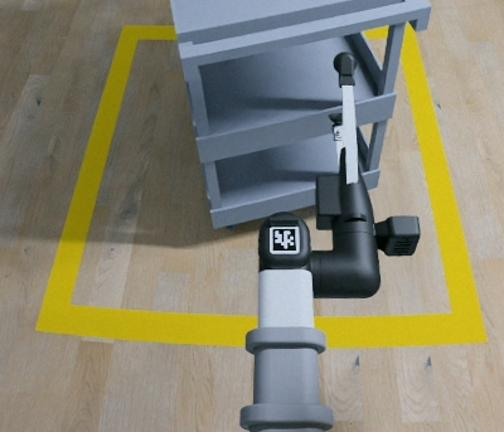

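move(
  r1={"base":{"strafe_m":0.8},"pace":"default"},
  blocking=false,
)

wait(
  seconds=6,
)

move(
  r1={"base":{"rotate_rad":-0.55},"joints":{"wrist_yaw_rad":1.5}},
  blocking=false,
)

wait(
  seconds=3,
)

wait(
  seconds=0.5,
  cameras=["r1_head_camera"],
)

zoom_image(
  camera="r1_head_camera",
  region=[100, 180, 419, 500],
)

Scene clock: 1298.53 s.
move: r1 moving
r1.base_odometry: x=-1.509 y=+1.290 heading=+0.796
r1.turned_by_wheels: +0.000
r1.turned_by_imu: +0.000
r1.base_tilt: forward=-1.6 right=+1.3
r1.lidar_m: 0.70 2.33 2.13 2.05 0.79 0.58 - 1.05 0.98 2.35 2.78 0.82
r1.base_status: strafe_m moving
r1.joint_positions: lift_m=+0.680 arm_m=+0.200 wrist_yaw_rad=+0.003 wrist_pitch_rad=+0.003 wrist_roll_rad=+1.569 gripper_m=+0.100
r1.joint_status: not commanded
r1.measured_speeds: translate_m=+0.000 strafe_m=+0.139 rotate_rad=+0.002 lift_m=+0.000 arm_m=+0.000 wrist_yaw_rad=+0.000 wrist_pitch_rad=+0.000 wrist_roll_rad=+0.000
r1.motor_effort: lift_m=+14(14) arm_m=+3(4) wheel_0=-10(11) wheel_1=+7(10) wheel_2=+1(1)
r1.servo_current: wrist_yaw_rad=65(65) wrist_pitch_rad=46(52) wrist_roll_rad=59(59) gripper_m=39(46)
r1.hand_pose: x=+0.6595 y=-0.0867 z=+0.8576 quat_wxyz=(+0.708, +0.706, +0.002, +0.000) (m; r1's base frame)
r1.wrist_depth_mm: - - - - - 1576 1205 / - - - 402 469 473 1138 / - - - 384 484 - - / - - - 366 436 - - / - - 615 353 410 - - / - 193 215 342 193 - - / - 145 603 144 - - -
r2: as last shown
r2.base_tilt: forward=-0.7 right=+0.1
r2.lidar_m: 1.33 0.45 0.47 3.22 3.34 4.46 - 2.26 1.62 1.53 1.61 1.44
r2.motor_effort: lift_m=+21(21) arm_m=+12(13) wheel_0=+16(17) wheel_1=+4(5) wheel_2=-3(3)
r2.servo_current: wrist_yaw_rad=104(104) wrist_pitch_rad=39(39) wrist_roll_rad=26(52) gripper_m=111(117)
r2.wrist_depth_mm: - - 248 236 231 224 217 / - - 250 236 232 224 219 / - - 251 239 234 226 220 / - - 255 174 236 227 221 / - - 254 173 237 228 223 / - - 182 167 234 228 223 / - - 258 - 236 228 224
pictures: none

Scene clock: 1302.03 s.
earlier move: r1 done
r1.base_odometry: x=-2.055 y=+1.824 heading=+0.796
r1.turned_by_wheels: +0.000
r1.turned_by_imu: +0.004
r1.base_tilt: forward=-1.6 right=+1.3
r1.lidar_m: 2.24 1.84 1.31 1.30 0.75 0.54 0.53 0.56 1.64 2.33 1.08 0.93
r1.base_status: done
r1.joint_positions: lift_m=+0.680 arm_m=+0.200 wrist_yaw_rad=+0.003 wrist_pitch_rad=+0.003 wrist_roll_rad=+1.569 gripper_m=+0.100
r1.joint_status: not commanded
r1.measured_speeds: all 0
r1.motor_effort: lift_m=+14(14) arm_m=+3(4) wheel_0=-1(13) wheel_1=+0(11) wheel_2=+0(2)
r1.servo_current: wrist_yaw_rad=46(72) wrist_pitch_rad=46(52) wrist_roll_rad=52(78) gripper_m=39(52)
r1.hand_pose: x=+0.6595 y=-0.0867 z=+0.8576 quat_wxyz=(+0.708, +0.706, +0.002, +0.000) (m; r1's base frame)
r1.wrist_depth_mm: - - - 788 - 1499 - / - - - - - 1537 1160 / - - - - - 1618 1255 / - - - - - 1576 1229 / - - - - - 1661 1229 / - 190 196 - 191 1537 1255 / - 144 - 141 - 1708 1229
r2.base_odometry: x=-3.308 y=+0.067 heading=-2.906
r2.turned_by_wheels: +0.000
r2.turned_by_imu: +0.000
r2.base_tilt: forward=-0.7 right=+0.0
r2.lidar_m: 1.34 0.44 0.45 3.22 3.34 4.49 - 2.26 1.60 1.54 1.57 1.42
r2.base_status: not commanded
r2.joint_positions: lift_m=+0.850 arm_m=+0.205 wrist_yaw_rad=+1.696 wrist_pitch_rad=+0.001 wrist_roll_rad=+0.000 gripper_m=-0.029
r2.joint_status: not commanded
r2.measured_speeds: all 0
r2.motor_effort: lift_m=+21(21) arm_m=+12(13) wheel_0=+16(17) wheel_1=+5(5) wheel_2=-3(3)
r2.servo_current: wrist_yaw_rad=104(104) wrist_pitch_rad=39(46) wrist_roll_rad=39(59) gripper_m=104(117)
r2.hand_pose: x=+0.4260 y=+0.2971 z=+1.0276 quat_wxyz=(+0.661, +0.000, +0.000, +0.750) (m; r2's base frame)
r2.wrist_depth_mm: - - 248 236 231 224 218 / - - 251 236 232 224 219 / - - 252 238 234 226 220 / - - 253 174 235 227 222 / - - 254 173 236 228 223 / - - 182 167 233 229 223 / - - 258 - 236 228 224
wait: 3.50 of 6 s (r1 has come to rest)
pictures: none

Scene clock: 1302.53 s.
move: r1 moving
r1.base_odometry: x=-2.055 y=+1.824 heading=+0.544
r1.turned_by_wheels: -0.252
r1.turned_by_imu: -0.253
r1.base_tilt: forward=-1.6 right=+1.3
r1.lidar_m: 1.12 2.22 1.44 1.29 1.04 0.62 0.52 0.53 0.65 1.65 3.45 0.95
r1.base_status: rotate_rad moving
r1.joint_positions: lift_m=+0.680 arm_m=+0.200 wrist_yaw_rad=+0.587 wrist_pitch_rad=+0.003 wrist_roll_rad=+1.569 gripper_m=+0.100
r1.joint_status: wrist_yaw_rad moving
r1.measured_speeds: translate_m=+0.000 strafe_m=+0.001 rotate_rad=-0.982 lift_m=+0.000 arm_m=+0.000 wrist_yaw_rad=+1.812 wrist_pitch_rad=+0.000 wrist_roll_rad=+0.000
r1.motor_effort: lift_m=+14(14) arm_m=+3(4) wheel_0=+9(9) wheel_1=+7(8) wheel_2=+7(8)
r1.servo_current: wrist_yaw_rad=117(117) wrist_pitch_rad=39(52) wrist_roll_rad=65(65) gripper_m=46(46)
r1.hand_pose: x=+0.6594 y=+0.0869 z=+0.8576 quat_wxyz=(+0.678, +0.676, +0.206, +0.204) (m; r1's base frame)
r1.wrist_depth_mm: - - - - - 1464 1229 / - - - - - 1576 1229 / - - - - - 1618 1205 / - - - - - 1661 1229 / - - - - - 1756 1229 / - - 215 - 197 1576 1255 / - - - 144 - 1618 1229
r2: as last shown
r2.lidar_m: 1.35 0.45 0.46 3.21 3.34 4.50 - 2.22 1.62 1.54 1.61 1.40
r2.motor_effort: lift_m=+21(21) arm_m=+12(13) wheel_0=+16(17) wheel_1=+4(5) wheel_2=-3(3)
r2.servo_current: wrist_yaw_rad=85(98) wrist_pitch_rad=39(46) wrist_roll_rad=46(52) gripper_m=104(111)
r2.wrist_depth_mm: - - 249 236 231 223 217 / - - 250 236 233 224 219 / - - 252 238 234 226 220 / - - 253 174 234 227 221 / - - 255 173 236 228 223 / - - 182 167 235 229 224 / - - 258 - 238 228 224
pictures: none

Scene clock: 1303.50 s.
earlier move: r1 done
r1.base_odometry: x=-2.055 y=+1.824 heading=+0.246
r1.turned_by_wheels: -0.297
r1.turned_by_imu: -0.300
r1.base_tilt: forward=-1.6 right=+1.3
r1.lidar_m: 0.95 2.23 1.85 1.32 1.29 0.76 0.55 0.50 0.57 1.64 2.11 1.14
r1.base_status: done
r1.joint_positions: lift_m=+0.680 arm_m=+0.200 wrist_yaw_rad=+1.498 wrist_pitch_rad=+0.003 wrist_roll_rad=+1.569 gripper_m=+0.100
r1.joint_status: all done
r1.measured_speeds: all 0
r1.motor_effort: lift_m=+14(14) arm_m=+2(4) wheel_0=+1(9) wheel_1=+1(8) wheel_2=+0(8)
r1.servo_current: wrist_yaw_rad=20(137) wrist_pitch_rad=33(52) wrist_roll_rad=33(65) gripper_m=39(52)
r1.hand_pose: x=+0.4792 y=+0.2812 z=+0.8576 quat_wxyz=(+0.519, +0.517, +0.482, +0.481) (m; r1's base frame)
r1.wrist_depth_mm: - - - - - 1661 1182 / - - - - - 1756 1205 / - - - - - 1756 1205 / - - - - - 1661 1229 / - - - - - 1576 1229 / - 190 195 - 189 1499 1255 / - 144 - 141 - - 1255
r2.base_odometry: x=-3.308 y=+0.067 heading=-2.906
r2.turned_by_wheels: +0.000
r2.turned_by_imu: +0.000
r2.base_tilt: forward=-0.7 right=+0.1
r2.lidar_m: 1.35 0.46 0.48 3.22 3.33 4.48 - 2.28 1.60 1.53 1.60 1.41
r2.base_status: not commanded
r2.joint_positions: lift_m=+0.850 arm_m=+0.205 wrist_yaw_rad=+1.696 wrist_pitch_rad=+0.001 wrist_roll_rad=+0.000 gripper_m=-0.029
r2.joint_status: not commanded
r2.measured_speeds: all 0
r2.motor_effort: lift_m=+21(21) arm_m=+12(13) wheel_0=+16(17) wheel_1=+5(5) wheel_2=-3(3)
r2.servo_current: wrist_yaw_rad=78(104) wrist_pitch_rad=39(46) wrist_roll_rad=33(59) gripper_m=111(117)
r2.hand_pose: x=+0.4260 y=+0.2971 z=+1.0276 quat_wxyz=(+0.661, +0.000, +0.000, +0.750) (m; r2's base frame)
r2.wrist_depth_mm: - - 249 236 231 224 216 / - - 250 237 233 224 219 / - - 252 238 234 227 220 / - - 254 174 235 228 221 / - - 255 173 236 228 224 / - - 182 167 235 229 223 / - - 257 - 237 228 225
wait: 0.97 of 3 s (r1 has come to rest)
pictures: none

Scene clock: 1304.00 s.
r1.base_odometry: x=-2.055 y=+1.824 heading=+0.246
r1.turned_by_wheels: +0.000
r1.turned_by_imu: +0.000
r1.base_tilt: forward=-1.6 right=+1.3
r1.lidar_m: 0.94 2.23 1.86 1.33 1.28 0.79 0.57 0.53 0.57 1.64 2.12 1.13
r1.base_status: done
r1.joint_positions: lift_m=+0.680 arm_m=+0.200 wrist_yaw_rad=+1.498 wrist_pitch_rad=+0.003 wrist_roll_rad=+1.569 gripper_m=+0.100
r1.joint_status: all done
r1.measured_speeds: all 0
r1.motor_effort: lift_m=+14(14) arm_m=+1(4) wheel_0=+2(9) wheel_1=+1(8) wheel_2=+0(8)
r1.servo_current: wrist_yaw_rad=39(137) wrist_pitch_rad=52(52) wrist_roll_rad=65(65) gripper_m=46(52)
r1.hand_pose: x=+0.4792 y=+0.2812 z=+0.8576 quat_wxyz=(+0.519, +0.517, +0.482, +0.481) (m; r1's base frame)
r1.wrist_depth_mm: - - - - - 1661 1229 / - - - - - 1756 1229 / - - - - - 1756 1229 / - - - - - 1618 1229 / - - - - - 1537 1205 / - 190 195 - 190 1464 1229 / - 144 - 141 - - 1255
r2.base_odometry: x=-3.308 y=+0.067 heading=-2.906
r2.turned_by_wheels: +0.000
r2.turned_by_imu: +0.000
r2.base_tilt: forward=-0.7 right=+0.1
r2.lidar_m: 1.35 0.45 0.46 3.22 3.33 4.49 - 2.25 1.62 1.53 1.59 1.40
r2.base_status: not commanded
r2.joint_positions: lift_m=+0.850 arm_m=+0.205 wrist_yaw_rad=+1.696 wrist_pitch_rad=+0.001 wrist_roll_rad=+0.000 gripper_m=-0.029
r2.joint_status: not commanded
r2.measured_speeds: all 0
r2.motor_effort: lift_m=+21(21) arm_m=+13(13) wheel_0=+16(17) wheel_1=+4(5) wheel_2=-3(3)
r2.servo_current: wrist_yaw_rad=91(104) wrist_pitch_rad=39(46) wrist_roll_rad=39(59) gripper_m=117(117)
r2.hand_pose: x=+0.4260 y=+0.2971 z=+1.0276 quat_wxyz=(+0.661, +0.000, +0.000, +0.750) (m; r2's base frame)
r2.wrist_depth_mm: - - 248 235 231 223 217 / - - 250 237 233 224 218 / - - 251 236 234 225 220 / - - 253 174 236 227 221 / - - 255 173 237 228 223 / - - 182 167 235 229 224 / - - 257 - 237 228 224
wait: 0.50 s; at rest by 0.27 s
pictures: r1_head_camera
Images, in order (width x height): r1_head_camera 420x560.

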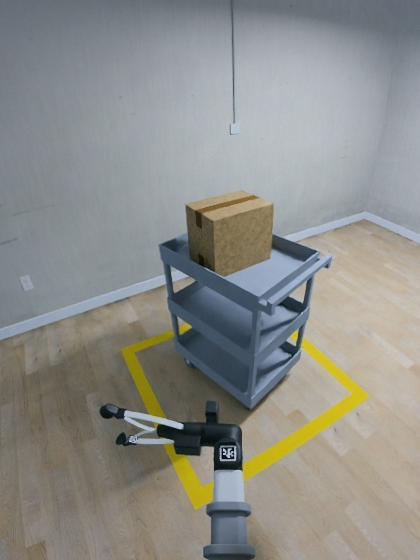

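Scaled by 1.575 from the camera's 420x560 image, which has a finer 600x800 frame.

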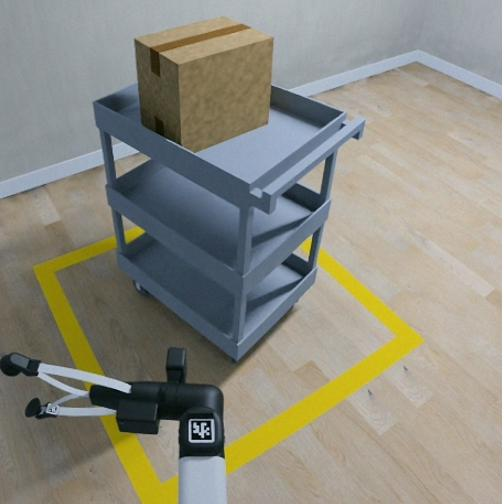

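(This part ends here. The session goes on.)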